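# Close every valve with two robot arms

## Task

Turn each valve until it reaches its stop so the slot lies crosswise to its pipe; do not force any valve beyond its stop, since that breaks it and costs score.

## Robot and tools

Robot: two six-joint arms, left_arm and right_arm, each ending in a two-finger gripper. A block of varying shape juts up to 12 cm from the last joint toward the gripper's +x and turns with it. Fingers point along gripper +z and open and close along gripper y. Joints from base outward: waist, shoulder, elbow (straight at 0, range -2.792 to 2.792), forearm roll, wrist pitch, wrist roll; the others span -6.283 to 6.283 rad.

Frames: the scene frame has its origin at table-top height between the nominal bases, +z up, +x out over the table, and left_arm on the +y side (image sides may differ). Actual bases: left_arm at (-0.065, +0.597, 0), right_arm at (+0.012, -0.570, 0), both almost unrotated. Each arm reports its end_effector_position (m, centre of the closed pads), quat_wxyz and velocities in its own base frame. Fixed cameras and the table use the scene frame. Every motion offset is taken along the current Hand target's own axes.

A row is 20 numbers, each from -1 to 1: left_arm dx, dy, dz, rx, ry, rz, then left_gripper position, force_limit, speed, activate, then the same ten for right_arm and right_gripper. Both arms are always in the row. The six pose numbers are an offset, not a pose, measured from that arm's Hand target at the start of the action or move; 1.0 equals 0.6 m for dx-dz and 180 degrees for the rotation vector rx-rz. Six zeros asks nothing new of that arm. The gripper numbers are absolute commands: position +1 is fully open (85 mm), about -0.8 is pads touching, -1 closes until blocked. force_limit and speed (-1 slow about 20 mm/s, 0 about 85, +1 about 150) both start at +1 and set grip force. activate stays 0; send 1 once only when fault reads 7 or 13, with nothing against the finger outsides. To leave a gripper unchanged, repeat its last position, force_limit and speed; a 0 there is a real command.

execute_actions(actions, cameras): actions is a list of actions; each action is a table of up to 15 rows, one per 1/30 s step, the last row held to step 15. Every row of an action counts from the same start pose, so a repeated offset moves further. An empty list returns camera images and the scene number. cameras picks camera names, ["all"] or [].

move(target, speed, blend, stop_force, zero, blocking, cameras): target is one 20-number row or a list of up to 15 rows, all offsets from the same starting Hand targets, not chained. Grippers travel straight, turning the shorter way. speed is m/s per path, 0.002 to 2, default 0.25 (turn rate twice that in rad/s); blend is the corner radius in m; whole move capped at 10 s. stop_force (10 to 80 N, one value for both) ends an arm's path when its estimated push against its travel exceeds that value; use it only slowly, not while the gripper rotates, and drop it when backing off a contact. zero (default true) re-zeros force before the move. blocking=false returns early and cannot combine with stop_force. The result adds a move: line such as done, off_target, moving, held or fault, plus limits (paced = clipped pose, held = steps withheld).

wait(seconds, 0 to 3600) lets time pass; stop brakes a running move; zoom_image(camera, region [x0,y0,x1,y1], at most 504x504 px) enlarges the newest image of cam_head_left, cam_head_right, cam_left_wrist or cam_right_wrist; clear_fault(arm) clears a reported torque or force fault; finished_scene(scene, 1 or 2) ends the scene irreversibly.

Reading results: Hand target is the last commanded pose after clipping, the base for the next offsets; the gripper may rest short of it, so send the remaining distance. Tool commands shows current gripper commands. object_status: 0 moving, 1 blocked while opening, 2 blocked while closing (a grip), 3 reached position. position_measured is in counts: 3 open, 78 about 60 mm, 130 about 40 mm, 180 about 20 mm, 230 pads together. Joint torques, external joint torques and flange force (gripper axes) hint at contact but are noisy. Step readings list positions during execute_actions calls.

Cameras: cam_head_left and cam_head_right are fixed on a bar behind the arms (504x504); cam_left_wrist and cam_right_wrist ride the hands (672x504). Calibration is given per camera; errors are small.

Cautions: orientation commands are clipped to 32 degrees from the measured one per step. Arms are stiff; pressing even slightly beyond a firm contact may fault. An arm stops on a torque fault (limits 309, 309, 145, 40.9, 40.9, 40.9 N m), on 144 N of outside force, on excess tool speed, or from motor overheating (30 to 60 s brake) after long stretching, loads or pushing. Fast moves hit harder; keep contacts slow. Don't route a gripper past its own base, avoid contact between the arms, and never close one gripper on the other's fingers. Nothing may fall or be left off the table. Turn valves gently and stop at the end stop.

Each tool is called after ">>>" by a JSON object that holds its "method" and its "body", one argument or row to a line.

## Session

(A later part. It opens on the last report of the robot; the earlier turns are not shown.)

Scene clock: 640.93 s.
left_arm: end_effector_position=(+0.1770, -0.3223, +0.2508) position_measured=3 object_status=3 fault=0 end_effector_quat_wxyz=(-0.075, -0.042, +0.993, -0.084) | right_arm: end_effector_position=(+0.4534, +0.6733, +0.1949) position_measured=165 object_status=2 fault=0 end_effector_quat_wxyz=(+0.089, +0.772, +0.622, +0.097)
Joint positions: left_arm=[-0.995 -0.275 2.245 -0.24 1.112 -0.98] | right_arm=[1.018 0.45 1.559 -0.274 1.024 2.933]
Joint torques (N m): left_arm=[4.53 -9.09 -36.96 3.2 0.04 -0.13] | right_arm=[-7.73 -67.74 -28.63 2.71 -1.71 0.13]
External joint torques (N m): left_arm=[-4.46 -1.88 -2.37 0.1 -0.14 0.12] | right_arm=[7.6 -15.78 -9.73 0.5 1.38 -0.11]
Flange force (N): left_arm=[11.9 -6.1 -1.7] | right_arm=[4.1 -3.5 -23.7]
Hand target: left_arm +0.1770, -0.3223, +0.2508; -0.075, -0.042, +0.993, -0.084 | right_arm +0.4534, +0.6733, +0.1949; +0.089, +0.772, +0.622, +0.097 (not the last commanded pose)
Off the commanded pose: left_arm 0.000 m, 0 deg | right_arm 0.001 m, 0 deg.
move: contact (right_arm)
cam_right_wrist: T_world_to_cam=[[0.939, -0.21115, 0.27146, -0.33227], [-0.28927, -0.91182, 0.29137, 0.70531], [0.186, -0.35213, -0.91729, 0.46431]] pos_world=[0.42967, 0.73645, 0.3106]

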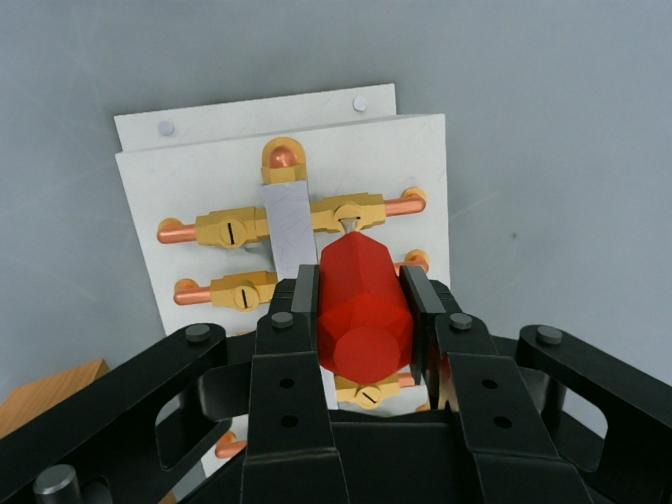

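>>> {"method": "move", "body": {
  "target": [
    [0,0,0,0,0,0,1,1,1,0,0,0,-0.0013,0,0,0,-1,0,-1,0],
    [0,0,0,0,0,0,1,1,1,0,0.0008,0,-0.0013,0,0,0.239,-1,0,-1,0],
    [0,0,0,0,0,0,1,1,1,0,0.0015,-0.0005,-0.0013,0,0,0.367,-1,0,-1,0],
    [0,0,0,0,0,0,1,1,1,0,0.0023,-0.0008,-0.0013,0,0,0.489,-1,0,-1,0]
  ],
  "speed": [0.05,0.15,0.15,0.15],
  "blend": [0,0.005,0.005,0]
}}

>>> {"method": "move", "body": {
  "target": [0,0,0,0,0,0,1,1,1,0,0,0,0,0,0,0.0111,-1,0,-1,0],
  "speed": 0.1,
  "cameras": ["cam_right_wrist"]
}}

>>> {"method": "zoom_image", "body": {
  "camera": "cam_right_wrist",
  "region": [332, 205, 368, 233]
}}

Scene clock: 651.30 s.
left_arm: end_effector_position=(+0.1770, -0.3223, +0.2508) position_measured=3 object_status=3 fault=0 end_effector_quat_wxyz=(-0.075, -0.042, +0.993, -0.084) | right_arm: end_effector_position=(+0.4530, +0.6748, +0.1956) position_measured=165 object_status=2 fault=0 end_effector_quat_wxyz=(-0.003, +0.987, -0.089, +0.132)
Joint positions: left_arm=[-0.995 -0.275 2.245 -0.24 1.112 -0.98] | right_arm=[1.019 0.451 1.556 -0.274 1.026 4.47]
Joint torques (N m): left_arm=[4.33 -8.91 -37.04 3.19 0.03 -0.14] | right_arm=[-0.19 -94.07 -44.98 4.2 -3.33 1.08]
External joint torques (N m): left_arm=[-4.29 -1.83 -2.17 0.11 -0.12 0.13] | right_arm=[-0.01 10.89 6.75 -1.08 3.05 -1.08]
Flange force (N): left_arm=[11.5 -5.6 -1.6] | right_arm=[-1.0 -2.7 8.8]
Hand target: left_arm +0.1770, -0.3223, +0.2508; -0.075, -0.042, +0.993, -0.084 | right_arm +0.4530, +0.6748, +0.1956; -0.003, +0.987, -0.089, +0.132
Off the commanded pose: left_arm 0.000 m, 0 deg | right_arm 0.000 m, 0 deg.
move: done

Scene clock: 651.83 s.
left_arm: end_effector_position=(+0.1770, -0.3223, +0.2508) position_measured=3 object_status=3 fault=0 end_effector_quat_wxyz=(-0.075, -0.042, +0.993, -0.084) | right_arm: end_effector_position=(+0.4530, +0.6748, +0.1956) position_measured=165 object_status=2 fault=0 end_effector_quat_wxyz=(-0.005, +0.986, -0.106, +0.132)
Joint positions: left_arm=[-0.995 -0.275 2.245 -0.24 1.112 -0.98] | right_arm=[1.019 0.451 1.556 -0.274 1.026 4.505]
Joint torques (N m): left_arm=[4.33 -9.17 -37.02 3.17 0.05 -0.1] | right_arm=[-0.65 -93.66 -44.2 4.14 -2.92 1.09]
External joint torques (N m): left_arm=[-4.29 -1.59 -2.23 0.13 -0.15 0.09] | right_arm=[0.67 10.22 6.01 -1.02 2.65 -1.09]
Flange force (N): left_arm=[11.2 -6.1 -1.4] | right_arm=[-1.5 -3.3 8.2]
Hand target: left_arm +0.1770, -0.3223, +0.2508; -0.075, -0.042, +0.993, -0.084 | right_arm +0.4530, +0.6748, +0.1956; -0.005, +0.986, -0.106, +0.132
Off the commanded pose: left_arm 0.000 m, 0 deg | right_arm 0.000 m, 0 deg.
move: done
cam_right_wrist: T_world_to_cam=[[-0.21239, -0.97686, -0.02534, 0.76456], [-0.97399, 0.20953, 0.08627, 0.3], [-0.07896, 0.04301, -0.99595, 0.33435]] pos_world=[0.48099, 0.66962, 0.32649]

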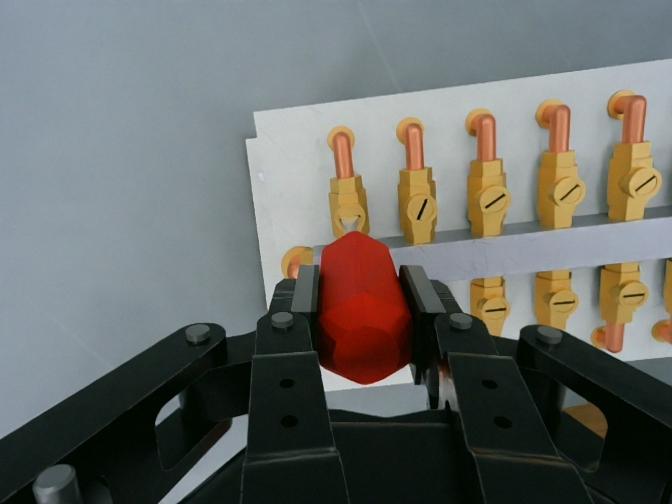

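Scaled by 14.000.

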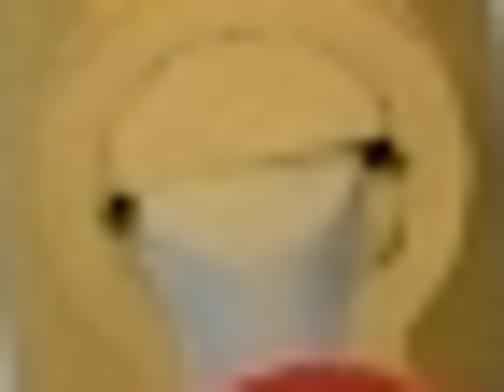

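>>> {"method": "move", "body": {
  "target": [0,0,0,0,0,0,1,1,1,0,0,0,0,0,0,0.0139,-1,0,-1,0],
  "speed": 0.05
}}

>>> {"method": "move", "body": {
  "target": [0,0,0,0,0,0,1,1,1,0,0,0,0,0,0,0.0067,-1,0,-1,0],
  "speed": 0.05
}}

>>> {"method": "move", "body": {
  "target": [0,0,0,0,0,0,1,1,1,0,0,0,0,0,0,0.0056,-1,0,-1,0],
  "speed": 0.05
}}

Scene clock: 655.53 s.
left_arm: end_effector_position=(+0.1770, -0.3223, +0.2508) position_measured=3 object_status=3 fault=0 end_effector_quat_wxyz=(-0.075, -0.042, +0.993, -0.084) | right_arm: end_effector_position=(+0.4530, +0.6748, +0.1956) position_measured=165 object_status=2 fault=0 end_effector_quat_wxyz=(-0.008, +0.983, -0.127, +0.131)
Joint positions: left_arm=[-0.995 -0.275 2.245 -0.24 1.112 -0.98] | right_arm=[1.019 0.451 1.556 -0.274 1.026 4.548]
Joint torques (N m): left_arm=[4.15 -9.21 -37.17 3.21 -0.03 -0.16] | right_arm=[-0.82 -93.15 -43.39 4.09 -2.54 1.21]
External joint torques (N m): left_arm=[-4.15 -1.36 -2.15 0.1 -0.07 0.15] | right_arm=[0.57 9.76 5.07 -0.98 2.26 -1.21]
Flange force (N): left_arm=[10.5 -6.1 -1.3] | right_arm=[-0.8 -4.2 7.8]
Hand target: left_arm +0.1770, -0.3223, +0.2508; -0.075, -0.042, +0.993, -0.084 | right_arm +0.4530, +0.6748, +0.1956; -0.008, +0.983, -0.127, +0.131
Off the commanded pose: left_arm 0.000 m, 0 deg | right_arm 0.000 m, 0 deg.
move: done

Scene clock: 656.03 s.
left_arm: end_effector_position=(+0.1770, -0.3223, +0.2508) position_measured=3 object_status=3 fault=0 end_effector_quat_wxyz=(-0.075, -0.042, +0.993, -0.084) | right_arm: end_effector_position=(+0.4530, +0.6748, +0.1956) position_measured=165 object_status=2 fault=0 end_effector_quat_wxyz=(-0.010, +0.982, -0.138, +0.131)
Joint positions: left_arm=[-0.995 -0.275 2.245 -0.24 1.112 -0.98] | right_arm=[1.019 0.451 1.556 -0.274 1.026 4.569]
Joint torques (N m): left_arm=[4.37 -9.06 -36.94 3.2 0 -0.14] | right_arm=[-1.16 -92.15 -42.92 4.06 -2.54 1.03]
External joint torques (N m): left_arm=[-4.34 -1.71 -2.34 0.09 -0.1 0.13] | right_arm=[1.16 8.9 4.78 -0.95 2.27 -1.04]
Flange force (N): left_arm=[11.3 -6.1 -1.7] | right_arm=[-1.7 -3.9 6.7]
Hand target: left_arm +0.1770, -0.3223, +0.2508; -0.075, -0.042, +0.993, -0.084 | right_arm +0.4530, +0.6748, +0.1956; -0.010, +0.982, -0.138, +0.131
Off the commanded pose: left_arm 0.000 m, 0 deg | right_arm 0.000 m, 0 deg.
move: done

Scene clock: 656.53 s.
left_arm: end_effector_position=(+0.1770, -0.3223, +0.2508) position_measured=3 object_status=3 fault=0 end_effector_quat_wxyz=(-0.075, -0.042, +0.993, -0.084) | right_arm: end_effector_position=(+0.4530, +0.6748, +0.1956) position_measured=165 object_status=2 fault=0 end_effector_quat_wxyz=(-0.011, +0.980, -0.146, +0.131)
Joint positions: left_arm=[-0.995 -0.275 2.245 -0.24 1.112 -0.98] | right_arm=[1.019 0.451 1.556 -0.274 1.026 4.587]
Joint torques (N m): left_arm=[4.44 -9.04 -36.97 3.22 0.03 -0.15] | right_arm=[-1.05 -92.3 -42.69 4.05 -2.34 1.12]
External joint torques (N m): left_arm=[-4.41 -1.66 -2.31 0.08 -0.13 0.14] | right_arm=[0.72 8.99 4.55 -0.95 2.08 -1.13]
Flange force (N): left_arm=[11.5 -6.2 -1.5] | right_arm=[-1.0 -4.2 7.0]
Hand target: left_arm +0.1770, -0.3223, +0.2508; -0.075, -0.042, +0.993, -0.084 | right_arm +0.4530, +0.6748, +0.1956; -0.011, +0.980, -0.146, +0.131
Off the commanded pose: left_arm 0.000 m, 0 deg | right_arm 0.000 m, 0 deg.
move: done

>>> {"method": "move", "body": {
  "target": [0,0,0,0,0,0,1,1,1,0,0,0,0,0,0,0.0056,-1,0,-1,0],
  "speed": 0.05
}}

>>> {"method": "move", "body": {
  "target": [0,0,0,0,0,0,1,1,1,0,0,0,0,0,0,0.0045,-1,0,-1,0],
  "speed": 0.05
}}

Scene clock: 665.10 s.
left_arm: end_effector_position=(+0.1770, -0.3223, +0.2508) position_measured=3 object_status=3 fault=0 end_effector_quat_wxyz=(-0.075, -0.042, +0.993, -0.084) | right_arm: end_effector_position=(+0.4530, +0.6748, +0.1956) position_measured=165 object_status=2 fault=0 end_effector_quat_wxyz=(-0.012, +0.979, -0.155, +0.131)
Joint positions: left_arm=[-0.995 -0.275 2.245 -0.24 1.112 -0.98] | right_arm=[1.019 0.451 1.556 -0.274 1.026 4.605]
Joint torques (N m): left_arm=[4.52 -9.18 -37.1 3.22 0.02 -0.14] | right_arm=[-1.21 -92.21 -42.77 4.25 -2.44 1.39]
External joint torques (N m): left_arm=[-4.49 -1.49 -2.2 0.08 -0.12 0.13] | right_arm=[1.28 9.33 4.68 -1.14 2.16 -1.4]
Flange force (N): left_arm=[11.5 -6.5 -1.2] | right_arm=[-1.5 -4.6 7.1]
Hand target: left_arm +0.1770, -0.3223, +0.2508; -0.075, -0.042, +0.993, -0.084 | right_arm +0.4530, +0.6748, +0.1956; -0.012, +0.979, -0.155, +0.131
Off the commanded pose: left_arm 0.000 m, 0 deg | right_arm 0.000 m, 0 deg.
move: done

Scene clock: 665.60 s.
left_arm: end_effector_position=(+0.1770, -0.3223, +0.2508) position_measured=3 object_status=3 fault=0 end_effector_quat_wxyz=(-0.075, -0.042, +0.993, -0.084) | right_arm: end_effector_position=(+0.4530, +0.6748, +0.1956) position_measured=165 object_status=2 fault=0 end_effector_quat_wxyz=(-0.013, +0.978, -0.162, +0.131)
Joint positions: left_arm=[-0.995 -0.275 2.245 -0.24 1.112 -0.98] | right_arm=[1.019 0.451 1.556 -0.274 1.026 4.619]
Joint torques (N m): left_arm=[4.58 -9.36 -37.07 3.21 0.09 -0.11] | right_arm=[-1.76 -91.9 -42.38 4.57 -2.35 1.87]
External joint torques (N m): left_arm=[-4.55 -1.36 -2.18 0.09 -0.19 0.09] | right_arm=[1.63 8.12 4.03 -1.45 2.08 -1.87]
Flange force (N): left_arm=[11.6 -6.8 -0.8] | right_arm=[-1.1 -4.3 5.7]
Hand target: left_arm +0.1770, -0.3223, +0.2508; -0.075, -0.042, +0.993, -0.084 | right_arm +0.4530, +0.6748, +0.1956; -0.013, +0.978, -0.162, +0.131
Off the commanded pose: left_arm 0.000 m, 0 deg | right_arm 0.000 m, 0 deg.
move: done

>>> {"method": "move", "body": {
  "target": [
    [0,0,0,0,0,0,1,1,1,0,0,0,0,0,0,-0.0389,-1,0,-1,0],
    [0,0,0,0,0,0,1,1,1,0,0,0,-0.0167,0,0,-0.0389,-1,0,-1,0],
    [0,0,0,0,0,0,1,1,1,0,0.0165,0.0655,-0.0145,0,0,-0.392,-1,0,-1,0]
  ],
  "speed": [0.1,0.05,0.3],
  "cameras": ["cam_right_wrist"]
}}

>>> {"method": "zoom_image", "body": {
  "camera": "cam_right_wrist",
  "region": [320, 200, 370, 240]
}}

Scene clock: 675.30 s.
left_arm: end_effector_position=(+0.1770, -0.3223, +0.2508) position_measured=3 object_status=3 fault=0 end_effector_quat_wxyz=(-0.075, -0.042, +0.993, -0.084) | right_arm: end_effector_position=(+0.4475, +0.6345, +0.2039) position_measured=165 object_status=2 fault=0 end_effector_quat_wxyz=(+0.065, +0.892, +0.433, +0.114)
Joint positions: left_arm=[-0.995 -0.275 2.245 -0.24 1.112 -0.98] | right_arm=[0.997 0.391 1.631 -0.274 1.007 3.369]
Joint torques (N m): left_arm=[4.65 -9.2 -37.17 3.15 0.01 -0.17] | right_arm=[-3.34 -80.97 -38.04 3.02 -0.97 0.15]
External joint torques (N m): left_arm=[-4.61 -1.54 -2.02 0.14 -0.11 0.15] | right_arm=[3.11 3.37 -0.08 0.14 0.62 -0.14]
Flange force (N): left_arm=[11.9 -6.3 -0.9] | right_arm=[4.9 -5.2 0.8]
Hand target: left_arm +0.1770, -0.3223, +0.2508; -0.075, -0.042, +0.993, -0.084 | right_arm +0.4475, +0.6345, +0.2039; +0.065, +0.892, +0.433, +0.114
Off the commanded pose: left_arm 0.000 m, 0 deg | right_arm 0.000 m, 0 deg.
move: done
cam_right_wrist: T_world_to_cam=[[0.75225, -0.61798, 0.2285, 0.01324], [-0.65697, -0.72986, 0.18891, 0.73564], [0.05003, -0.29223, -0.95504, 0.49046]] pos_world=[0.4488, 0.68842, 0.32642]

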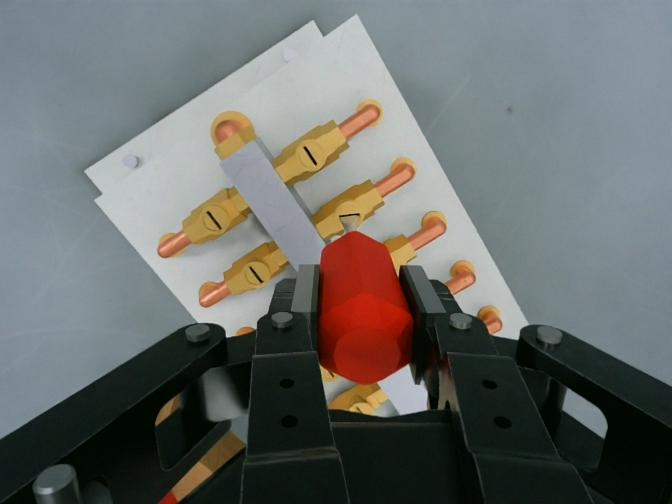

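Scaled by 10.080.

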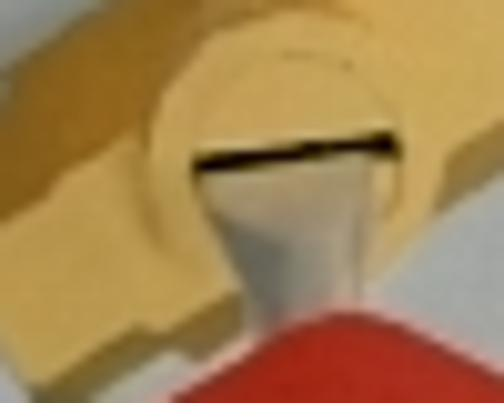

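>>> {"method": "move", "body": {
  "target": [0,0,0,0,0,0,1,1,1,0,-0.0011,0.0003,0.0088,0,0,0.0044,-1,0,-1,0],
  "speed": 0.05,
  "cameras": ["cam_right_wrist"]
}}

>>> {"method": "zoom_image", "body": {
  "camera": "cam_right_wrist",
  "region": [332, 205, 368, 233]
}}

Scene clock: 679.10 s.
left_arm: end_effector_position=(+0.1770, -0.3223, +0.2508) position_measured=3 object_status=3 fault=0 end_effector_quat_wxyz=(-0.075, -0.042, +0.993, -0.084) | right_arm: end_effector_position=(+0.4486, +0.6338, +0.1987) position_measured=165 object_status=2 fault=0 end_effector_quat_wxyz=(+0.064, +0.895, +0.426, +0.115)
Joint positions: left_arm=[-0.995 -0.275 2.245 -0.24 1.112 -0.98] | right_arm=[0.995 0.394 1.636 -0.275 0.998 3.384]
Joint torques (N m): left_arm=[4.24 -9.28 -37.01 3.14 0.02 -0.12] | right_arm=[-3.43 -81.23 -37.98 2.98 -0.9 0.27]
External joint torques (N m): left_arm=[-4.2 -1.49 -2.23 0.15 -0.11 0.11] | right_arm=[3.38 3.19 0.01 0.17 0.56 -0.25]
Flange force (N): left_arm=[10.9 -6.1 -1.4] | right_arm=[4.4 -5.3 0.8]
Hand target: left_arm +0.1770, -0.3223, +0.2508; -0.075, -0.042, +0.993, -0.084 | right_arm +0.4486, +0.6338, +0.1987; +0.065, +0.895, +0.426, +0.115
Off the commanded pose: left_arm 0.000 m, 0 deg | right_arm 0.000 m, 0 deg.
move: done
cam_right_wrist: T_world_to_cam=[[0.74392, -0.62876, 0.22636, 0.02404], [-0.66666, -0.72175, 0.18612, 0.73657], [0.04635, -0.28936, -0.9561, 0.48535]] pos_world=[0.45066, 0.68718, 0.32151]

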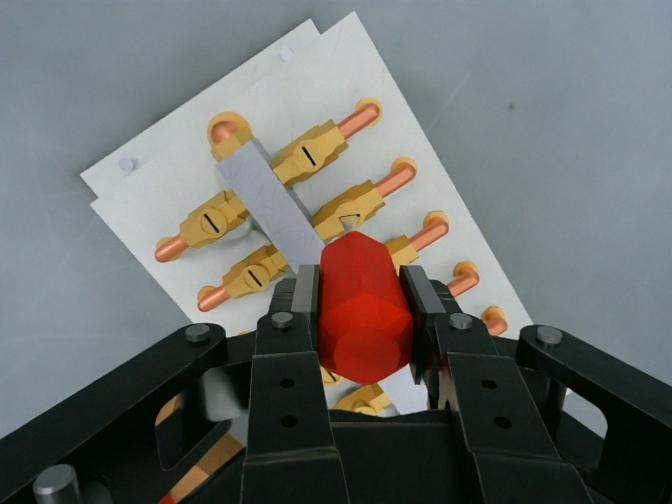

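Scaled by 14.000.

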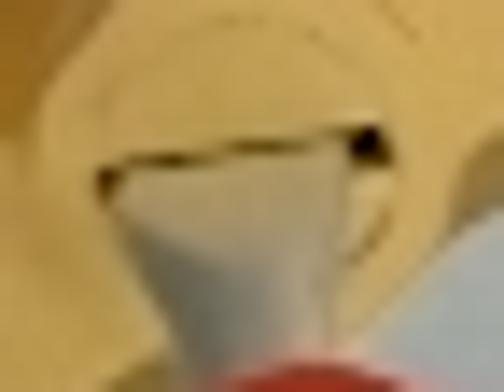

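>>> {"method": "move", "body": {
  "target": [0,0,0,0,0,0,1,1,1,0,0,0,0.009,0,0,0,-1,0,-1,0],
  "speed": 0.012,
  "stop_force": 11,
  "cameras": ["cam_right_wrist"]
}}

>>> {"method": "zoom_image", "body": {
  "camera": "cam_right_wrist",
  "region": [332, 205, 368, 233]
}}

Scene clock: 682.43 s.
left_arm: end_effector_position=(+0.1770, -0.3223, +0.2508) position_measured=3 object_status=3 fault=0 end_effector_quat_wxyz=(-0.075, -0.042, +0.993, -0.084) | right_arm: end_effector_position=(+0.4497, +0.6338, +0.1947) position_measured=165 object_status=2 fault=0 end_effector_quat_wxyz=(+0.064, +0.895, +0.426, +0.115)
Joint positions: left_arm=[-0.995 -0.275 2.245 -0.24 1.112 -0.98] | right_arm=[0.994 0.398 1.639 -0.276 0.991 3.385]
Joint torques (N m): left_arm=[4.37 -9.42 -37.06 3.21 -0.03 -0.17] | right_arm=[-7.08 -61.63 -27.81 2.97 -1.73 0.27]
External joint torques (N m): left_arm=[-4.34 -1.34 -2.21 0.09 -0.07 0.16] | right_arm=[6.66 -16.22 -10.12 0.17 1.38 -0.25]
Flange force (N): left_arm=[10.9 -6.4 -1.3] | right_arm=[2.0 -3.7 -24.9]
Hand target: left_arm +0.1770, -0.3223, +0.2508; -0.075, -0.042, +0.993, -0.084 | right_arm +0.4497, +0.6338, +0.1947; +0.064, +0.895, +0.426, +0.115 (not the last commanded pose)
Off the commanded pose: left_arm 0.000 m, 0 deg | right_arm 0.001 m, 0 deg.
move: contact (right_arm)
cam_right_wrist: T_world_to_cam=[[0.74393, -0.62874, 0.22637, 0.0241], [-0.66663, -0.72184, 0.18586, 0.73818], [0.04655, -0.28917, -0.95614, 0.48127]] pos_world=[0.45176, 0.68718, 0.31751]

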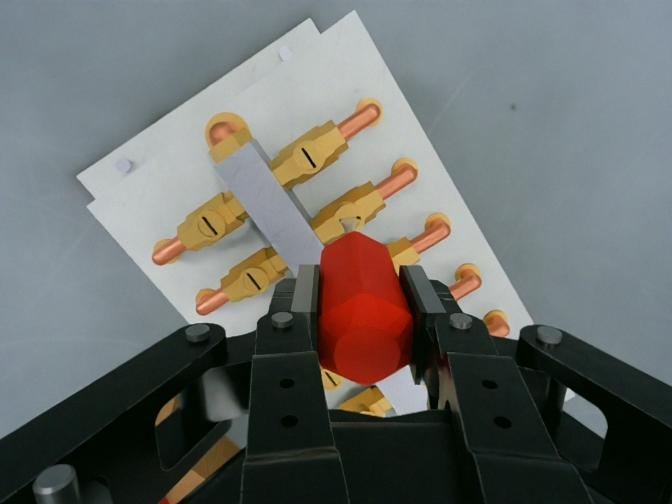

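Scaled by 14.000.

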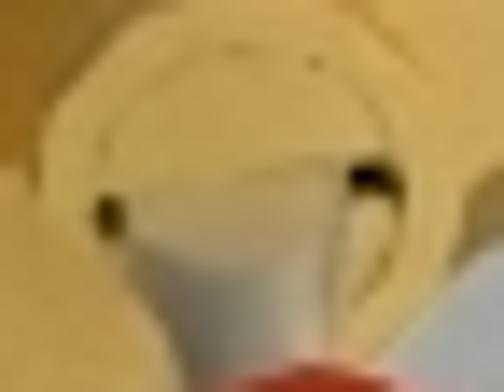

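>>> {"method": "move", "body": {
  "target": [
    [0,0,0,0,0,0,1,1,1,0,0,0,-0.0013,0,0,0,-1,0,-1,0],
    [0,0,0,0,0,0,1,1,1,0,0.0006,-0.0007,-0.0013,0,0,0.17,-1,0,-1,0],
    [0,0,0,0,0,0,1,1,1,0,0.0013,-0.0018,-0.0013,0,0,0.344,-1,0,-1,0]
  ],
  "speed": [0.05,0.15,0.15],
  "blend": [0,0.005,0]
}}

>>> {"method": "move", "body": {
  "target": [0,0,0,0,0,0,1,1,1,0,0,0,0,0,0,0.0111,-1,0,-1,0],
  "speed": 0.1,
  "cameras": ["cam_right_wrist"]
}}

>>> {"method": "zoom_image", "body": {
  "camera": "cam_right_wrist",
  "region": [332, 205, 368, 233]
}}

Scene clock: 693.27 s.
left_arm: end_effector_position=(+0.1770, -0.3223, +0.2508) position_measured=3 object_status=3 fault=0 end_effector_quat_wxyz=(-0.075, -0.042, +0.993, -0.084) | right_arm: end_effector_position=(+0.4492, +0.6351, +0.1954) position_measured=165 object_status=2 fault=0 end_effector_quat_wxyz=(-0.004, +0.987, -0.095, +0.132)
Joint positions: left_arm=[-0.995 -0.275 2.245 -0.24 1.112 -0.98] | right_arm=[0.995 0.399 1.636 -0.276 0.993 4.466]
Joint torques (N m): left_arm=[4.57 -9.2 -37.06 3.21 0.01 -0.14] | right_arm=[1.65 -95.73 -46.24 4.95 -1.74 1.44]
External joint torques (N m): left_arm=[-4.55 -1.5 -2.19 0.08 -0.11 0.13] | right_arm=[-1.58 17.89 8.49 -1.86 1.44 -1.44]
Flange force (N): left_arm=[11.7 -6.5 -1.1] | right_arm=[1.1 -6.4 19.5]
Hand target: left_arm +0.1770, -0.3223, +0.2508; -0.075, -0.042, +0.993, -0.084 | right_arm +0.4492, +0.6351, +0.1953; -0.004, +0.987, -0.095, +0.132
Off the commanded pose: left_arm 0.000 m, 0 deg | right_arm 0.000 m, 0 deg.
move: done

Scene clock: 693.80 s.
left_arm: end_effector_position=(+0.1770, -0.3223, +0.2508) position_measured=3 object_status=3 fault=0 end_effector_quat_wxyz=(-0.075, -0.042, +0.993, -0.084) | right_arm: end_effector_position=(+0.4492, +0.6351, +0.1954) position_measured=165 object_status=2 fault=0 end_effector_quat_wxyz=(-0.006, +0.985, -0.112, +0.132)
Joint positions: left_arm=[-0.995 -0.275 2.245 -0.24 1.112 -0.98] | right_arm=[0.995 0.399 1.636 -0.276 0.993 4.501]
Joint torques (N m): left_arm=[4.32 -9.08 -36.83 3.21 0.01 -0.16] | right_arm=[1.32 -95.59 -45.27 4.88 -1.09 1.51]
External joint torques (N m): left_arm=[-4.24 -1.94 -2.5 0.1 -0.11 0.15] | right_arm=[-1.6 17.72 7.49 -1.8 0.8 -1.51]
Flange force (N): left_arm=[11.3 -5.8 -2.1] | right_arm=[1.6 -7.7 19.6]
Hand target: left_arm +0.1770, -0.3223, +0.2508; -0.075, -0.042, +0.993, -0.084 | right_arm +0.4492, +0.6351, +0.1953; -0.006, +0.985, -0.112, +0.132
Off the commanded pose: left_arm 0.000 m, 0 deg | right_arm 0.000 m, 0 deg.
move: done
cam_right_wrist: T_world_to_cam=[[-0.22363, -0.97425, -0.02863, 0.72905], [-0.97154, 0.22046, 0.08668, 0.29647], [-0.07814, 0.0472, -0.99582, 0.33239]] pos_world=[0.47704, 0.62923, 0.32617]

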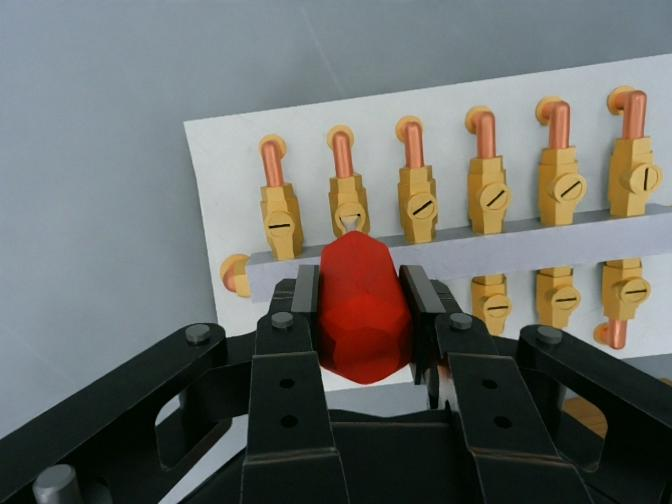

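Scaled by 14.000.

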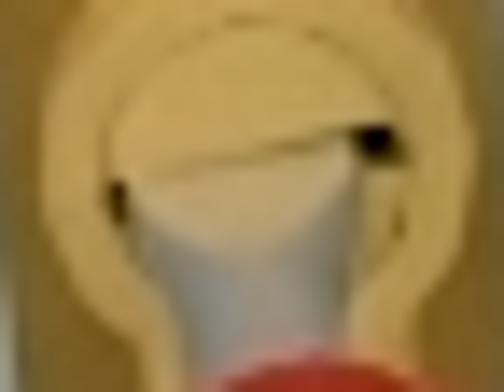

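>>> {"method": "move", "body": {
  "target": [0,0,0,0,0,0,1,1,1,0,0,0,0.0007,0,0,0.0083,-1,0,-1,0],
  "speed": 0.05
}}

>>> {"method": "move", "body": {
  "target": [0,0,0,0,0,0,1,1,1,0,0,0,0,0,0,0.0056,-1,0,-1,0],
  "speed": 0.05
}}

>>> {"method": "move", "body": {
  "target": [0,0,0,0,0,0,1,1,1,0,0,0,0,0,0,0.0056,-1,0,-1,0],
  "speed": 0.05
}}

Scene clock: 697.80 s.
left_arm: end_effector_position=(+0.1770, -0.3223, +0.2508) position_measured=3 object_status=3 fault=0 end_effector_quat_wxyz=(-0.075, -0.042, +0.993, -0.084) | right_arm: end_effector_position=(+0.4492, +0.6351, +0.1950) position_measured=165 object_status=2 fault=0 end_effector_quat_wxyz=(-0.008, +0.983, -0.125, +0.131)
Joint positions: left_arm=[-0.995 -0.275 2.245 -0.24 1.112 -0.98] | right_arm=[0.995 0.399 1.636 -0.276 0.993 4.527]
Joint torques (N m): left_arm=[4.5 -8.91 -37.01 3.16 0 -0.13] | right_arm=[-2.1 -77.84 -36.49 4.86 -2.07 1.37]
External joint torques (N m): left_arm=[-4.46 -1.85 -2.31 0.15 -0.1 0.12] | right_arm=[2.23 -0.64 -1.45 -1.76 1.78 -1.38]
Flange force (N): left_arm=[11.9 -6.0 -1.7] | right_arm=[0.3 -4.2 -4.7]
Hand target: left_arm +0.1770, -0.3223, +0.2508; -0.075, -0.042, +0.993, -0.084 | right_arm +0.4493, +0.6351, +0.1949; -0.008, +0.983, -0.125, +0.131
Off the commanded pose: left_arm 0.000 m, 0 deg | right_arm 0.000 m, 0 deg.
move: done

Scene clock: 698.30 s.
left_arm: end_effector_position=(+0.1770, -0.3223, +0.2508) position_measured=3 object_status=3 fault=0 end_effector_quat_wxyz=(-0.075, -0.042, +0.993, -0.084) | right_arm: end_effector_position=(+0.4493, +0.6351, +0.1949) position_measured=165 object_status=2 fault=0 end_effector_quat_wxyz=(-0.009, +0.982, -0.133, +0.131)
Joint positions: left_arm=[-0.995 -0.275 2.245 -0.24 1.112 -0.98] | right_arm=[0.995 0.399 1.636 -0.276 0.993 4.545]
Joint torques (N m): left_arm=[4.47 -9.18 -37.07 3.21 -0.01 -0.1] | right_arm=[-3.7 -72.29 -33.13 4.73 -1.76 1.46]
External joint torques (N m): left_arm=[-4.46 -1.41 -2.13 0.09 -0.08 0.09] | right_arm=[3.99 -6.26 -4.7 -1.63 1.48 -1.46]
Flange force (N): left_arm=[11.5 -6.4 -1.1] | right_arm=[-0.3 -3.9 -11.8]
Hand target: left_arm +0.1770, -0.3223, +0.2508; -0.075, -0.042, +0.993, -0.084 | right_arm +0.4493, +0.6351, +0.1949; -0.009, +0.982, -0.133, +0.131
Off the commanded pose: left_arm 0.000 m, 0 deg | right_arm 0.000 m, 0 deg.
move: done

Scene clock: 698.80 s.
left_arm: end_effector_position=(+0.1770, -0.3223, +0.2508) position_measured=3 object_status=3 fault=0 end_effector_quat_wxyz=(-0.075, -0.042, +0.993, -0.084) | right_arm: end_effector_position=(+0.4493, +0.6351, +0.1949) position_measured=165 object_status=2 fault=0 end_effector_quat_wxyz=(-0.010, +0.981, -0.142, +0.131)
Joint positions: left_arm=[-0.995 -0.275 2.245 -0.24 1.112 -0.98] | right_arm=[0.995 0.399 1.636 -0.276 0.993 4.563]
Joint torques (N m): left_arm=[4.64 -8.82 -37.12 3.21 0.06 -0.15] | right_arm=[-4.11 -71.53 -32.28 4.73 -1.46 1.43]
External joint torques (N m): left_arm=[-4.55 -2.14 -2.12 0.1 -0.15 0.14] | right_arm=[3.83 -6.41 -5.34 -1.67 1.18 -1.43]
Flange force (N): left_arm=[12.5 -5.5 -1.5] | right_arm=[0.1 -4.8 -11.9]
Hand target: left_arm +0.1770, -0.3223, +0.2508; -0.075, -0.042, +0.993, -0.084 | right_arm +0.4493, +0.6351, +0.1949; -0.010, +0.981, -0.142, +0.131
Off the commanded pose: left_arm 0.000 m, 0 deg | right_arm 0.000 m, 0 deg.
move: done

>>> {"method": "move", "body": {
  "target": [0,0,0,0,0,0,1,1,1,0,0,0,0,0,0,0.0056,-1,0,-1,0],
  "speed": 0.05
}}

>>> {"method": "move", "body": {
  "target": [0,0,0,0,0,0,1,1,1,0,0,0,0,0,0,0.0045,-1,0,-1,0],
  "speed": 0.05
}}

Scene clock: 702.00 s.
left_arm: end_effector_position=(+0.1770, -0.3223, +0.2508) position_measured=3 object_status=3 fault=0 end_effector_quat_wxyz=(-0.075, -0.042, +0.993, -0.084) | right_arm: end_effector_position=(+0.4493, +0.6351, +0.1949) position_measured=165 object_status=2 fault=0 end_effector_quat_wxyz=(-0.011, +0.980, -0.151, +0.131)
Joint positions: left_arm=[-0.995 -0.275 2.245 -0.24 1.112 -0.98] | right_arm=[0.995 0.399 1.636 -0.276 0.993 4.58]
Joint torques (N m): left_arm=[4.54 -9.24 -37.09 3.23 0.04 -0.11] | right_arm=[-4.32 -71.28 -31.76 4.71 -1.22 1.46]
External joint torques (N m): left_arm=[-4.49 -1.61 -2.19 0.07 -0.13 0.1] | right_arm=[4.13 -6.39 -5.88 -1.64 0.94 -1.46]
Flange force (N): left_arm=[11.8 -6.3 -1.2] | right_arm=[0.0 -5.9 -11.9]
Hand target: left_arm +0.1770, -0.3223, +0.2508; -0.075, -0.042, +0.993, -0.084 | right_arm +0.4493, +0.6351, +0.1949; -0.011, +0.980, -0.151, +0.131
Off the commanded pose: left_arm 0.000 m, 0 deg | right_arm 0.000 m, 0 deg.
move: done

Scene clock: 702.50 s.
left_arm: end_effector_position=(+0.1770, -0.3223, +0.2508) position_measured=3 object_status=3 fault=0 end_effector_quat_wxyz=(-0.075, -0.042, +0.993, -0.084) | right_arm: end_effector_position=(+0.4493, +0.6351, +0.1949) position_measured=165 object_status=2 fault=0 end_effector_quat_wxyz=(-0.012, +0.979, -0.158, +0.131)
Joint positions: left_arm=[-0.995 -0.275 2.245 -0.24 1.112 -0.98] | right_arm=[0.995 0.399 1.636 -0.276 0.993 4.594]
Joint torques (N m): left_arm=[4.24 -9.26 -36.96 3.22 0.02 -0.13] | right_arm=[-4.49 -71.42 -31.77 4.81 -1.27 1.7]
External joint torques (N m): left_arm=[-4.17 -1.62 -2.33 0.09 -0.11 0.12] | right_arm=[4.44 -6.98 -6.14 -1.72 0.98 -1.7]
Flange force (N): left_arm=[10.9 -6.0 -1.7] | right_arm=[0.0 -5.7 -12.8]
Hand target: left_arm +0.1770, -0.3223, +0.2508; -0.075, -0.042, +0.993, -0.084 | right_arm +0.4493, +0.6351, +0.1949; -0.012, +0.979, -0.158, +0.131
Off the commanded pose: left_arm 0.000 m, 0 deg | right_arm 0.000 m, 0 deg.
move: done

>>> {"method": "move", "body": {
  "target": [0,0,0,0,0,0,1,1,1,0,0,0,0,0,0,0.0042,-1,0,-1,0],
  "speed": 0.05
}}

Scene clock: 706.43 s.
left_arm: end_effector_position=(+0.1770, -0.3223, +0.2508) position_measured=3 object_status=3 fault=0 end_effector_quat_wxyz=(-0.075, -0.042, +0.993, -0.084) | right_arm: end_effector_position=(+0.4493, +0.6351, +0.1949) position_measured=165 object_status=2 fault=0 end_effector_quat_wxyz=(-0.013, +0.978, -0.164, +0.131)
Joint positions: left_arm=[-0.995 -0.275 2.245 -0.24 1.112 -0.98] | right_arm=[0.995 0.399 1.636 -0.276 0.993 4.608]
Joint torques (N m): left_arm=[4.39 -9.23 -37.12 3.22 0 -0.11] | right_arm=[-5.74 -71.89 -31.8 4.44 -0.78 1.89]
External joint torques (N m): left_arm=[-4.3 -1.85 -2.2 0.08 -0.1 0.1] | right_arm=[5.87 -6.29 -6.03 -1.34 0.49 -1.9]
Flange force (N): left_arm=[11.6 -5.7 -1.6] | right_arm=[-1.6 -6.5 -11.9]
Hand target: left_arm +0.1770, -0.3223, +0.2508; -0.075, -0.042, +0.993, -0.084 | right_arm +0.4493, +0.6351, +0.1949; -0.013, +0.978, -0.164, +0.131
Off the commanded pose: left_arm 0.000 m, 0 deg | right_arm 0.000 m, 0 deg.
move: done

>>> {"method": "move", "body": {
  "target": [
    [0,0,0,0,0,0,1,1,1,0,0,0,0,0,0,-0.0389,-1,0,-1,0],
    [0,0,0,0,0,0,1,1,1,0,0,0,-0.0167,0,0,-0.0389,-1,0,-1,0],
    [0,0,0,0,0,0,1,1,1,0,0.0167,0.065,-0.0153,0,0,-0.21,-1,0,-1,0]
  ],
  "speed": [0.1,0.05,0.3],
  "cameras": ["cam_right_wrist"]
}}

>>> {"method": "zoom_image", "body": {
  "camera": "cam_right_wrist",
  "region": [320, 200, 370, 240]
}}

Scene clock: 714.90 s.
left_arm: end_effector_position=(+0.1770, -0.3223, +0.2508) position_measured=3 object_status=3 fault=0 end_effector_quat_wxyz=(-0.075, -0.042, +0.993, -0.084) | right_arm: end_effector_position=(+0.4437, +0.5951, +0.2036) position_measured=165 object_status=2 fault=0 end_effector_quat_wxyz=(+0.030, +0.978, +0.162, +0.128)
Joint positions: left_arm=[-0.995 -0.275 2.245 -0.24 1.112 -0.98] | right_arm=[0.971 0.339 1.706 -0.275 0.978 3.926]
Joint torques (N m): left_arm=[4.19 -8.91 -37.13 3.18 0.04 -0.16] | right_arm=[-3.2 -75.14 -37.54 2.95 -0.94 0.3]
External joint torques (N m): left_arm=[-4.11 -2.06 -2.16 0.12 -0.14 0.15] | right_arm=[3.07 3.29 -0.12 0.15 0.59 -0.29]
Flange force (N): left_arm=[11.2 -5.0 -1.8] | right_arm=[1.5 -6.9 0.8]
Hand target: left_arm +0.1770, -0.3223, +0.2508; -0.075, -0.042, +0.993, -0.084 | right_arm +0.4437, +0.5951, +0.2036; +0.030, +0.978, +0.162, +0.128
Off the commanded pose: left_arm 0.000 m, 0 deg | right_arm 0.000 m, 0 deg.
move: done
cam_right_wrist: T_world_to_cam=[[0.3034, -0.94612, 0.11316, 0.40966], [-0.95078, -0.29275, 0.10153, 0.59246], [-0.06293, -0.13839, -0.98838, 0.44432]] pos_world=[0.46697, 0.62252, 0.33265]

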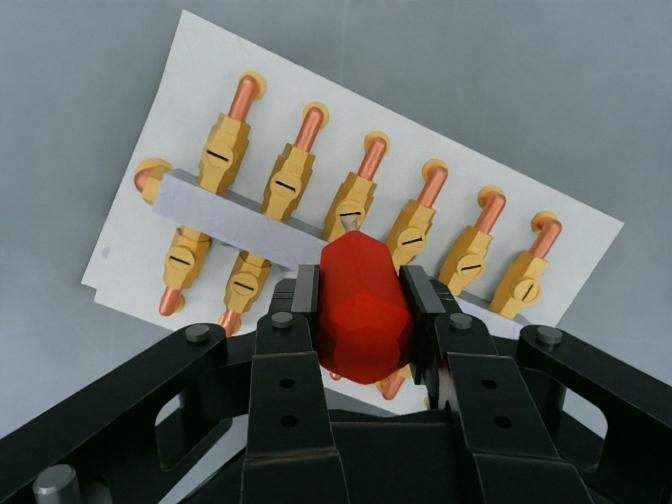

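Scaled by 10.080.

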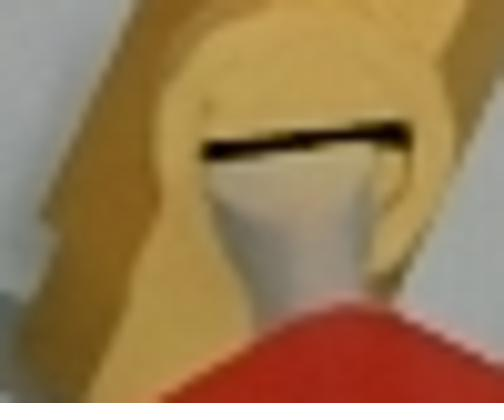

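>>> {"method": "move", "body": {
  "target": [0,0,0,0,0,0,1,1,1,0,-0.0007,0.001,0.0087,0,0,0.0056,-1,0,-1,0],
  "speed": 0.05,
  "cameras": ["cam_right_wrist"]
}}

>>> {"method": "zoom_image", "body": {
  "camera": "cam_right_wrist",
  "region": [332, 205, 368, 233]
}}

Scene clock: 719.63 s.
left_arm: end_effector_position=(+0.1770, -0.3223, +0.2508) position_measured=3 object_status=3 fault=0 end_effector_quat_wxyz=(-0.075, -0.042, +0.993, -0.084) | right_arm: end_effector_position=(+0.4448, +0.5943, +0.1986) position_measured=165 object_status=2 fault=0 end_effector_quat_wxyz=(+0.029, +0.979, +0.153, +0.129)
Joint positions: left_arm=[-0.995 -0.275 2.245 -0.24 1.112 -0.98] | right_arm=[0.969 0.342 1.711 -0.276 0.969 3.944]
Joint torques (N m): left_arm=[4.51 -9.5 -37.07 3.22 0.03 -0.14] | right_arm=[-3.29 -75.42 -37.52 2.96 -0.95 0.23]
External joint torques (N m): left_arm=[-4.48 -1.24 -2.17 0.08 -0.12 0.13] | right_arm=[3.39 3.4 0.07 0.13 0.6 -0.22]
Flange force (N): left_arm=[11.2 -6.8 -0.9] | right_arm=[0.8 -7.2 1.0]
Hand target: left_arm +0.1770, -0.3223, +0.2508; -0.075, -0.042, +0.993, -0.084 | right_arm +0.4448, +0.5943, +0.1986; +0.029, +0.979, +0.153, +0.129
Off the commanded pose: left_arm 0.000 m, 0 deg | right_arm 0.000 m, 0 deg.
move: done
cam_right_wrist: T_world_to_cam=[[0.28724, -0.95165, 0.10888, 0.42043], [-0.95566, -0.27703, 0.09986, 0.58695], [-0.06487, -0.13274, -0.98903, 0.43692]] pos_world=[0.4685, 0.6207, 0.32773]

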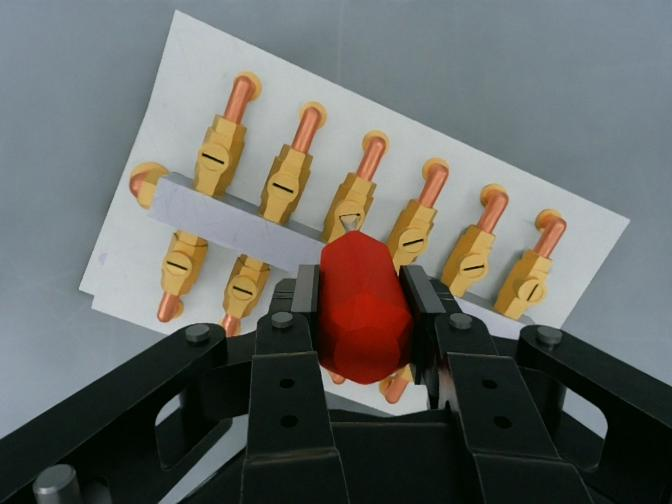

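Scaled by 14.000.

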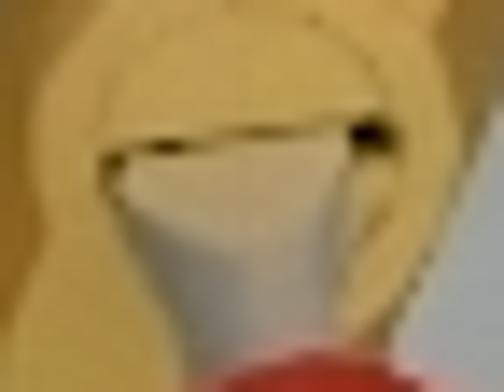

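>>> {"method": "move", "body": {
  "target": [0,0,0,0,0,0,1,1,1,0,0,0,0.009,0,0,0,-1,0,-1,0],
  "speed": 0.012,
  "stop_force": 11,
  "cameras": ["cam_right_wrist"]
}}

>>> {"method": "zoom_image", "body": {
  "camera": "cam_right_wrist",
  "region": [332, 205, 368, 233]
}}

Scene clock: 723.43 s.
left_arm: end_effector_position=(+0.1770, -0.3223, +0.2508) position_measured=3 object_status=3 fault=0 end_effector_quat_wxyz=(-0.075, -0.042, +0.993, -0.084) | right_arm: end_effector_position=(+0.4460, +0.5943, +0.1944) position_measured=165 object_status=2 fault=0 end_effector_quat_wxyz=(+0.029, +0.979, +0.153, +0.129)
Joint positions: left_arm=[-0.995 -0.275 2.245 -0.24 1.112 -0.98] | right_arm=[0.968 0.346 1.714 -0.277 0.962 3.945]
Joint torques (N m): left_arm=[4.12 -8.98 -37.11 3.21 0.02 -0.13] | right_arm=[-7.05 -54.77 -27.59 2.81 -2.47 0.18]
External joint torques (N m): left_arm=[-4.05 -1.93 -2.15 0.1 -0.12 0.12] | right_arm=[6.86 -17.14 -9.67 0.27 2.13 -0.18]
Flange force (N): left_arm=[11.0 -5.2 -1.8] | right_arm=[-2.3 -3.2 -27.6]
Hand target: left_arm +0.1770, -0.3223, +0.2508; -0.075, -0.042, +0.993, -0.084 | right_arm +0.4460, +0.5943, +0.1944; +0.029, +0.979, +0.153, +0.129 (not the last commanded pose)
Off the commanded pose: left_arm 0.000 m, 0 deg | right_arm 0.001 m, 0 deg.
move: contact (right_arm)
cam_right_wrist: T_world_to_cam=[[0.28718, -0.95169, 0.10873, 0.42064], [-0.95568, -0.277, 0.09971, 0.58856], [-0.06477, -0.13254, -0.98906, 0.43268]] pos_world=[0.4697, 0.6207, 0.32353]

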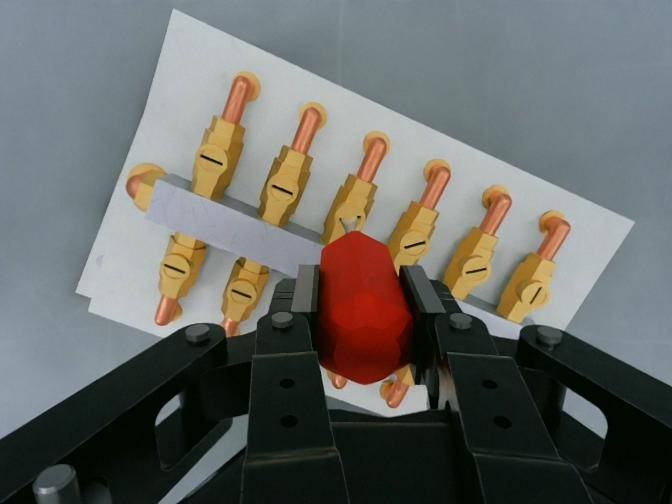

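Scaled by 14.000.

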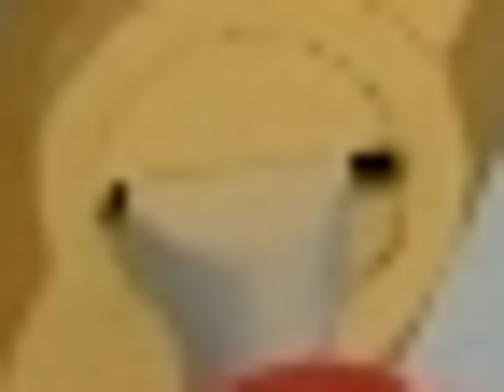

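>>> {"method": "move", "body": {
  "target": [
    [0,0,0,0,0,0,1,1,1,0,0,0,-0.001,0,0,0,-1,0,-1,0],
    [0,0,0,0,0,0,1,1,1,0,0,-0.0014,-0.001,0,0,0.167,-1,0,-1,0]
  ],
  "speed": [0.05,0.15]
}}

>>> {"method": "move", "body": {
  "target": [0,0,0,0,0,0,1,1,1,0,0,0,0,0,0,0.0111,-1,0,-1,0],
  "speed": 0.1,
  "cameras": ["cam_right_wrist"]
}}

>>> {"method": "zoom_image", "body": {
  "camera": "cam_right_wrist",
  "region": [332, 205, 368, 233]
}}

Scene clock: 730.97 s.
left_arm: end_effector_position=(+0.1770, -0.3223, +0.2508) position_measured=3 object_status=3 fault=0 end_effector_quat_wxyz=(-0.075, -0.042, +0.993, -0.084) | right_arm: end_effector_position=(+0.4456, +0.5951, +0.1949) position_measured=165 object_status=2 fault=0 end_effector_quat_wxyz=(-0.006, +0.986, -0.106, +0.132)
Joint positions: left_arm=[-0.995 -0.275 2.245 -0.24 1.112 -0.98] | right_arm=[0.969 0.347 1.712 -0.277 0.963 4.471]
Joint torques (N m): left_arm=[4.35 -9.24 -37.08 3.2 0.05 -0.12] | right_arm=[0.89 -91.71 -46.2 4.21 -1.06 1.1]
External joint torques (N m): left_arm=[-4.25 -1.8 -2.24 0.1 -0.15 0.11] | right_arm=[-0.9 19.43 9.05 -1.16 0.76 -1.1]
Flange force (N): left_arm=[11.4 -5.8 -1.6] | right_arm=[-0.3 -7.6 22.8]
Hand target: left_arm +0.1770, -0.3223, +0.2508; -0.075, -0.042, +0.993, -0.084 | right_arm +0.4456, +0.5951, +0.1949; -0.005, +0.986, -0.106, +0.132
Off the commanded pose: left_arm 0.000 m, 0 deg | right_arm 0.000 m, 0 deg.
move: done

Scene clock: 731.50 s.
left_arm: end_effector_position=(+0.1770, -0.3223, +0.2508) position_measured=3 object_status=3 fault=0 end_effector_quat_wxyz=(-0.075, -0.042, +0.993, -0.084) | right_arm: end_effector_position=(+0.4456, +0.5951, +0.1949) position_measured=165 object_status=2 fault=0 end_effector_quat_wxyz=(-0.008, +0.984, -0.123, +0.132)
Joint positions: left_arm=[-0.995 -0.275 2.245 -0.24 1.112 -0.98] | right_arm=[0.969 0.347 1.712 -0.277 0.963 4.505]
Joint torques (N m): left_arm=[4.54 -9.18 -37.07 3.21 0.05 -0.16] | right_arm=[0.7 -91.36 -45.3 4.12 -0.46 1.05]
External joint torques (N m): left_arm=[-4.46 -1.77 -2.23 0.09 -0.15 0.15] | right_arm=[-0.54 18.99 8.17 -1.07 0.16 -1.05]
Flange force (N): left_arm=[11.7 -6.0 -1.4] | right_arm=[-0.6 -8.5 22.7]
Hand target: left_arm +0.1770, -0.3223, +0.2508; -0.075, -0.042, +0.993, -0.084 | right_arm +0.4456, +0.5951, +0.1949; -0.008, +0.984, -0.123, +0.132
Off the commanded pose: left_arm 0.000 m, 0 deg | right_arm 0.000 m, 0 deg.
move: done
cam_right_wrist: T_world_to_cam=[[-0.24568, -0.96872, -0.03496, 0.69703], [-0.96634, 0.24191, 0.08759, 0.28661], [-0.07639, 0.0553, -0.99554, 0.32795]] pos_world=[0.47325, 0.58776, 0.32575]

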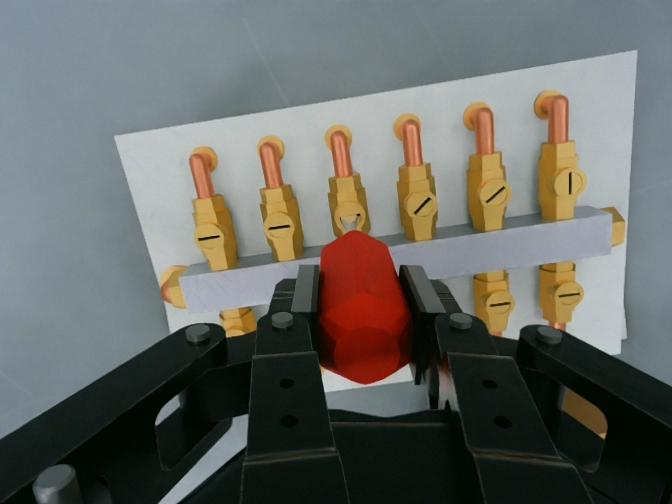

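Scaled by 14.000.

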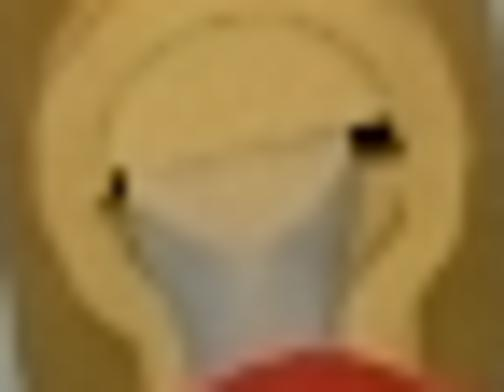

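>>> {"method": "move", "body": {
  "target": [0,0,0,0,0,0,1,1,1,0,0,0,0.0004,0,0,0.0083,-1,0,-1,0],
  "speed": 0.05
}}

>>> {"method": "move", "body": {
  "target": [0,0,0,0,0,0,1,1,1,0,0,0,0,0,0,0.0056,-1,0,-1,0],
  "speed": 0.05
}}

>>> {"method": "move", "body": {
  "target": [0,0,0,0,0,0,1,1,1,0,0,0,0,0,0,0.0056,-1,0,-1,0],
  "speed": 0.05
}}

Scene clock: 734.93 s.
left_arm: end_effector_position=(+0.1770, -0.3223, +0.2508) position_measured=3 object_status=3 fault=0 end_effector_quat_wxyz=(-0.075, -0.042, +0.993, -0.084) | right_arm: end_effector_position=(+0.4456, +0.5951, +0.1947) position_measured=165 object_status=2 fault=0 end_effector_quat_wxyz=(-0.010, +0.982, -0.136, +0.131)
Joint positions: left_arm=[-0.995 -0.275 2.245 -0.24 1.112 -0.98] | right_arm=[0.969 0.347 1.713 -0.277 0.963 4.532]
Joint torques (N m): left_arm=[4.45 -9.03 -37.19 3.2 0.04 -0.16] | right_arm=[-1.13 -81.65 -39.98 4.18 -0.77 1.14]
External joint torques (N m): left_arm=[-4.41 -1.76 -2.12 0.11 -0.14 0.14] | right_arm=[1.05 8.96 2.62 -1.12 0.46 -1.14]
Flange force (N): left_arm=[11.7 -5.8 -1.3] | right_arm=[-0.2 -7.2 8.9]
Hand target: left_arm +0.1770, -0.3223, +0.2508; -0.075, -0.042, +0.993, -0.084 | right_arm +0.4457, +0.5951, +0.1947; -0.009, +0.982, -0.136, +0.131
Off the commanded pose: left_arm 0.000 m, 0 deg | right_arm 0.000 m, 0 deg.
move: done

Scene clock: 735.43 s.
left_arm: end_effector_position=(+0.1770, -0.3223, +0.2508) position_measured=3 object_status=3 fault=0 end_effector_quat_wxyz=(-0.075, -0.042, +0.993, -0.084) | right_arm: end_effector_position=(+0.4457, +0.5951, +0.1947) position_measured=165 object_status=2 fault=0 end_effector_quat_wxyz=(-0.011, +0.981, -0.145, +0.131)
Joint positions: left_arm=[-0.995 -0.275 2.245 -0.24 1.112 -0.98] | right_arm=[0.969 0.347 1.713 -0.277 0.963 4.549]
Joint torques (N m): left_arm=[4.26 -9.29 -37 3.16 -0.01 -0.15] | right_arm=[-2.46 -78.21 -37.43 4.06 -0.41 1.11]
External joint torques (N m): left_arm=[-4.21 -1.56 -2.33 0.16 -0.08 0.14] | right_arm=[1.89 6.51 0.35 -1.05 0.12 -1.11]
Flange force (N): left_arm=[10.8 -6.1 -1.7] | right_arm=[-0.3 -8.6 5.5]
Hand target: left_arm +0.1770, -0.3223, +0.2508; -0.075, -0.042, +0.993, -0.084 | right_arm +0.4457, +0.5951, +0.1947; -0.011, +0.981, -0.145, +0.131
Off the commanded pose: left_arm 0.000 m, 0 deg | right_arm 0.000 m, 0 deg.
move: done

Scene clock: 735.93 s.
left_arm: end_effector_position=(+0.1770, -0.3223, +0.2508) position_measured=3 object_status=3 fault=0 end_effector_quat_wxyz=(-0.075, -0.042, +0.993, -0.084) | right_arm: end_effector_position=(+0.4457, +0.5951, +0.1947) position_measured=165 object_status=2 fault=0 end_effector_quat_wxyz=(-0.012, +0.979, -0.154, +0.131)
Joint positions: left_arm=[-0.995 -0.275 2.245 -0.24 1.112 -0.98] | right_arm=[0.969 0.347 1.713 -0.277 0.963 4.567]
Joint torques (N m): left_arm=[4.48 -9.14 -36.94 3.17 0.03 -0.14] | right_arm=[-3.05 -77.42 -36.85 4.37 -0.34 1.57]
External joint torques (N m): left_arm=[-4.39 -1.88 -2.39 0.14 -0.12 0.13] | right_arm=[2.96 4.65 -0.57 -1.31 0.04 -1.57]
Flange force (N): left_arm=[11.7 -6.0 -1.8] | right_arm=[-0.8 -8.3 2.9]
Hand target: left_arm +0.1770, -0.3223, +0.2508; -0.075, -0.042, +0.993, -0.084 | right_arm +0.4457, +0.5951, +0.1947; -0.012, +0.979, -0.154, +0.131
Off the commanded pose: left_arm 0.000 m, 0 deg | right_arm 0.000 m, 0 deg.
move: done

>>> {"method": "move", "body": {
  "target": [0,0,0,0,0,0,1,1,1,0,0,0,0,0,0,0.0042,-1,0,-1,0],
  "speed": 0.05
}}

Scene clock: 737.43 s.
left_arm: end_effector_position=(+0.1770, -0.3223, +0.2508) position_measured=3 object_status=3 fault=0 end_effector_quat_wxyz=(-0.075, -0.042, +0.993, -0.084) | right_arm: end_effector_position=(+0.4457, +0.5951, +0.1947) position_measured=165 object_status=2 fault=0 end_effector_quat_wxyz=(-0.013, +0.978, -0.160, +0.131)
Joint positions: left_arm=[-0.995 -0.275 2.245 -0.24 1.112 -0.98] | right_arm=[0.969 0.347 1.713 -0.277 0.963 4.58]
Joint torques (N m): left_arm=[4.59 -9.17 -37 3.2 0.02 -0.1] | right_arm=[-3.54 -76.33 -36.25 4.63 -0.31 1.98]
External joint torques (N m): left_arm=[-4.58 -1.43 -2.19 0.09 -0.12 0.09] | right_arm=[3.38 4 -0.99 -1.58 0.01 -1.98]
Flange force (N): left_arm=[11.8 -6.7 -1.1] | right_arm=[-0.7 -8.3 2.0]
Hand target: left_arm +0.1770, -0.3223, +0.2508; -0.075, -0.042, +0.993, -0.084 | right_arm +0.4457, +0.5951, +0.1947; -0.013, +0.978, -0.160, +0.131
Off the commanded pose: left_arm 0.000 m, 0 deg | right_arm 0.000 m, 0 deg.
move: done

>>> {"method": "move", "body": {
  "target": [
    [0,0,0,0,0,0,1,1,1,0,0,0,0,0,0,-0.0389,-1,0,-1,0],
    [0,0,0,0,0,0,1,1,1,0,0,0,-0.0167,0,0,-0.0389,-1,0,-1,0],
    [0,0,0,0,0,0,1,1,1,0,0.0163,0.0648,-0.0152,0,0,-0.252,-1,0,-1,0]
  ],
  "speed": [0.1,0.05,0.3],
  "cameras": ["cam_right_wrist"]
}}

>>> {"method": "zoom_image", "body": {
  "camera": "cam_right_wrist",
  "region": [320, 200, 370, 240]
}}

Scene clock: 749.13 s.
left_arm: end_effector_position=(+0.1770, -0.3223, +0.2508) position_measured=3 object_status=3 fault=0 end_effector_quat_wxyz=(-0.075, -0.042, +0.993, -0.084) | right_arm: end_effector_position=(+0.4402, +0.5553, +0.2033) position_measured=165 object_status=2 fault=0 end_effector_quat_wxyz=(+0.039, +0.964, +0.230, +0.126)
Joint positions: left_arm=[-0.995 -0.275 2.245 -0.24 1.112 -0.98] | right_arm=[0.942 0.287 1.778 -0.275 0.951 3.762]
Joint torques (N m): left_arm=[4.4 -9.02 -37.03 3.19 0.04 -0.13] | right_arm=[-3.31 -69.64 -37.16 2.96 -0.99 0.37]
External joint torques (N m): left_arm=[-4.3 -2.06 -2.23 0.1 -0.13 0.12] | right_arm=[3.17 2.98 -0.19 0.13 0.61 -0.36]
Flange force (N): left_arm=[11.8 -5.4 -1.8] | right_arm=[2.2 -6.5 0.5]
Hand target: left_arm +0.1770, -0.3223, +0.2508; -0.075, -0.042, +0.993, -0.084 | right_arm +0.4402, +0.5553, +0.2033; +0.039, +0.964, +0.230, +0.126
Off the commanded pose: left_arm 0.000 m, 0 deg | right_arm 0.000 m, 0 deg.
move: done
cam_right_wrist: T_world_to_cam=[[0.42815, -0.89187, 0.14579, 0.28138], [-0.90266, -0.41428, 0.11651, 0.62079], [-0.04352, -0.18148, -0.98243, 0.45238]] pos_world=[0.45958, 0.59023, 0.33108]

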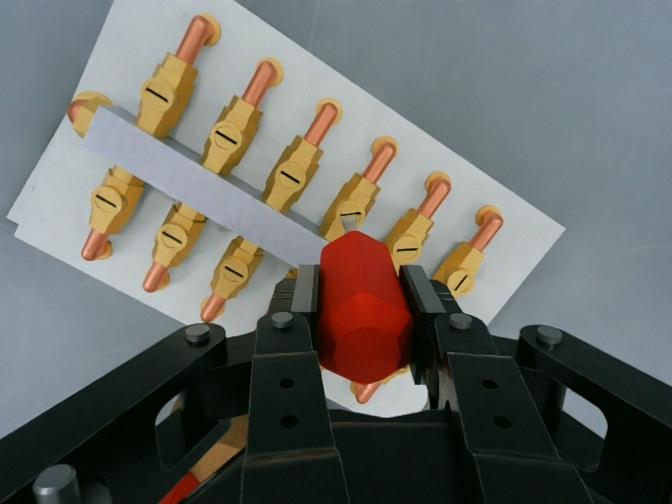

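Scaled by 10.080.

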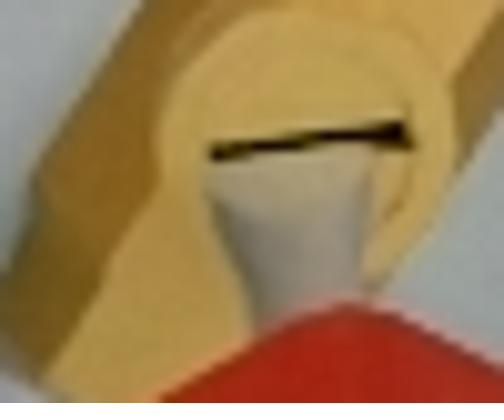

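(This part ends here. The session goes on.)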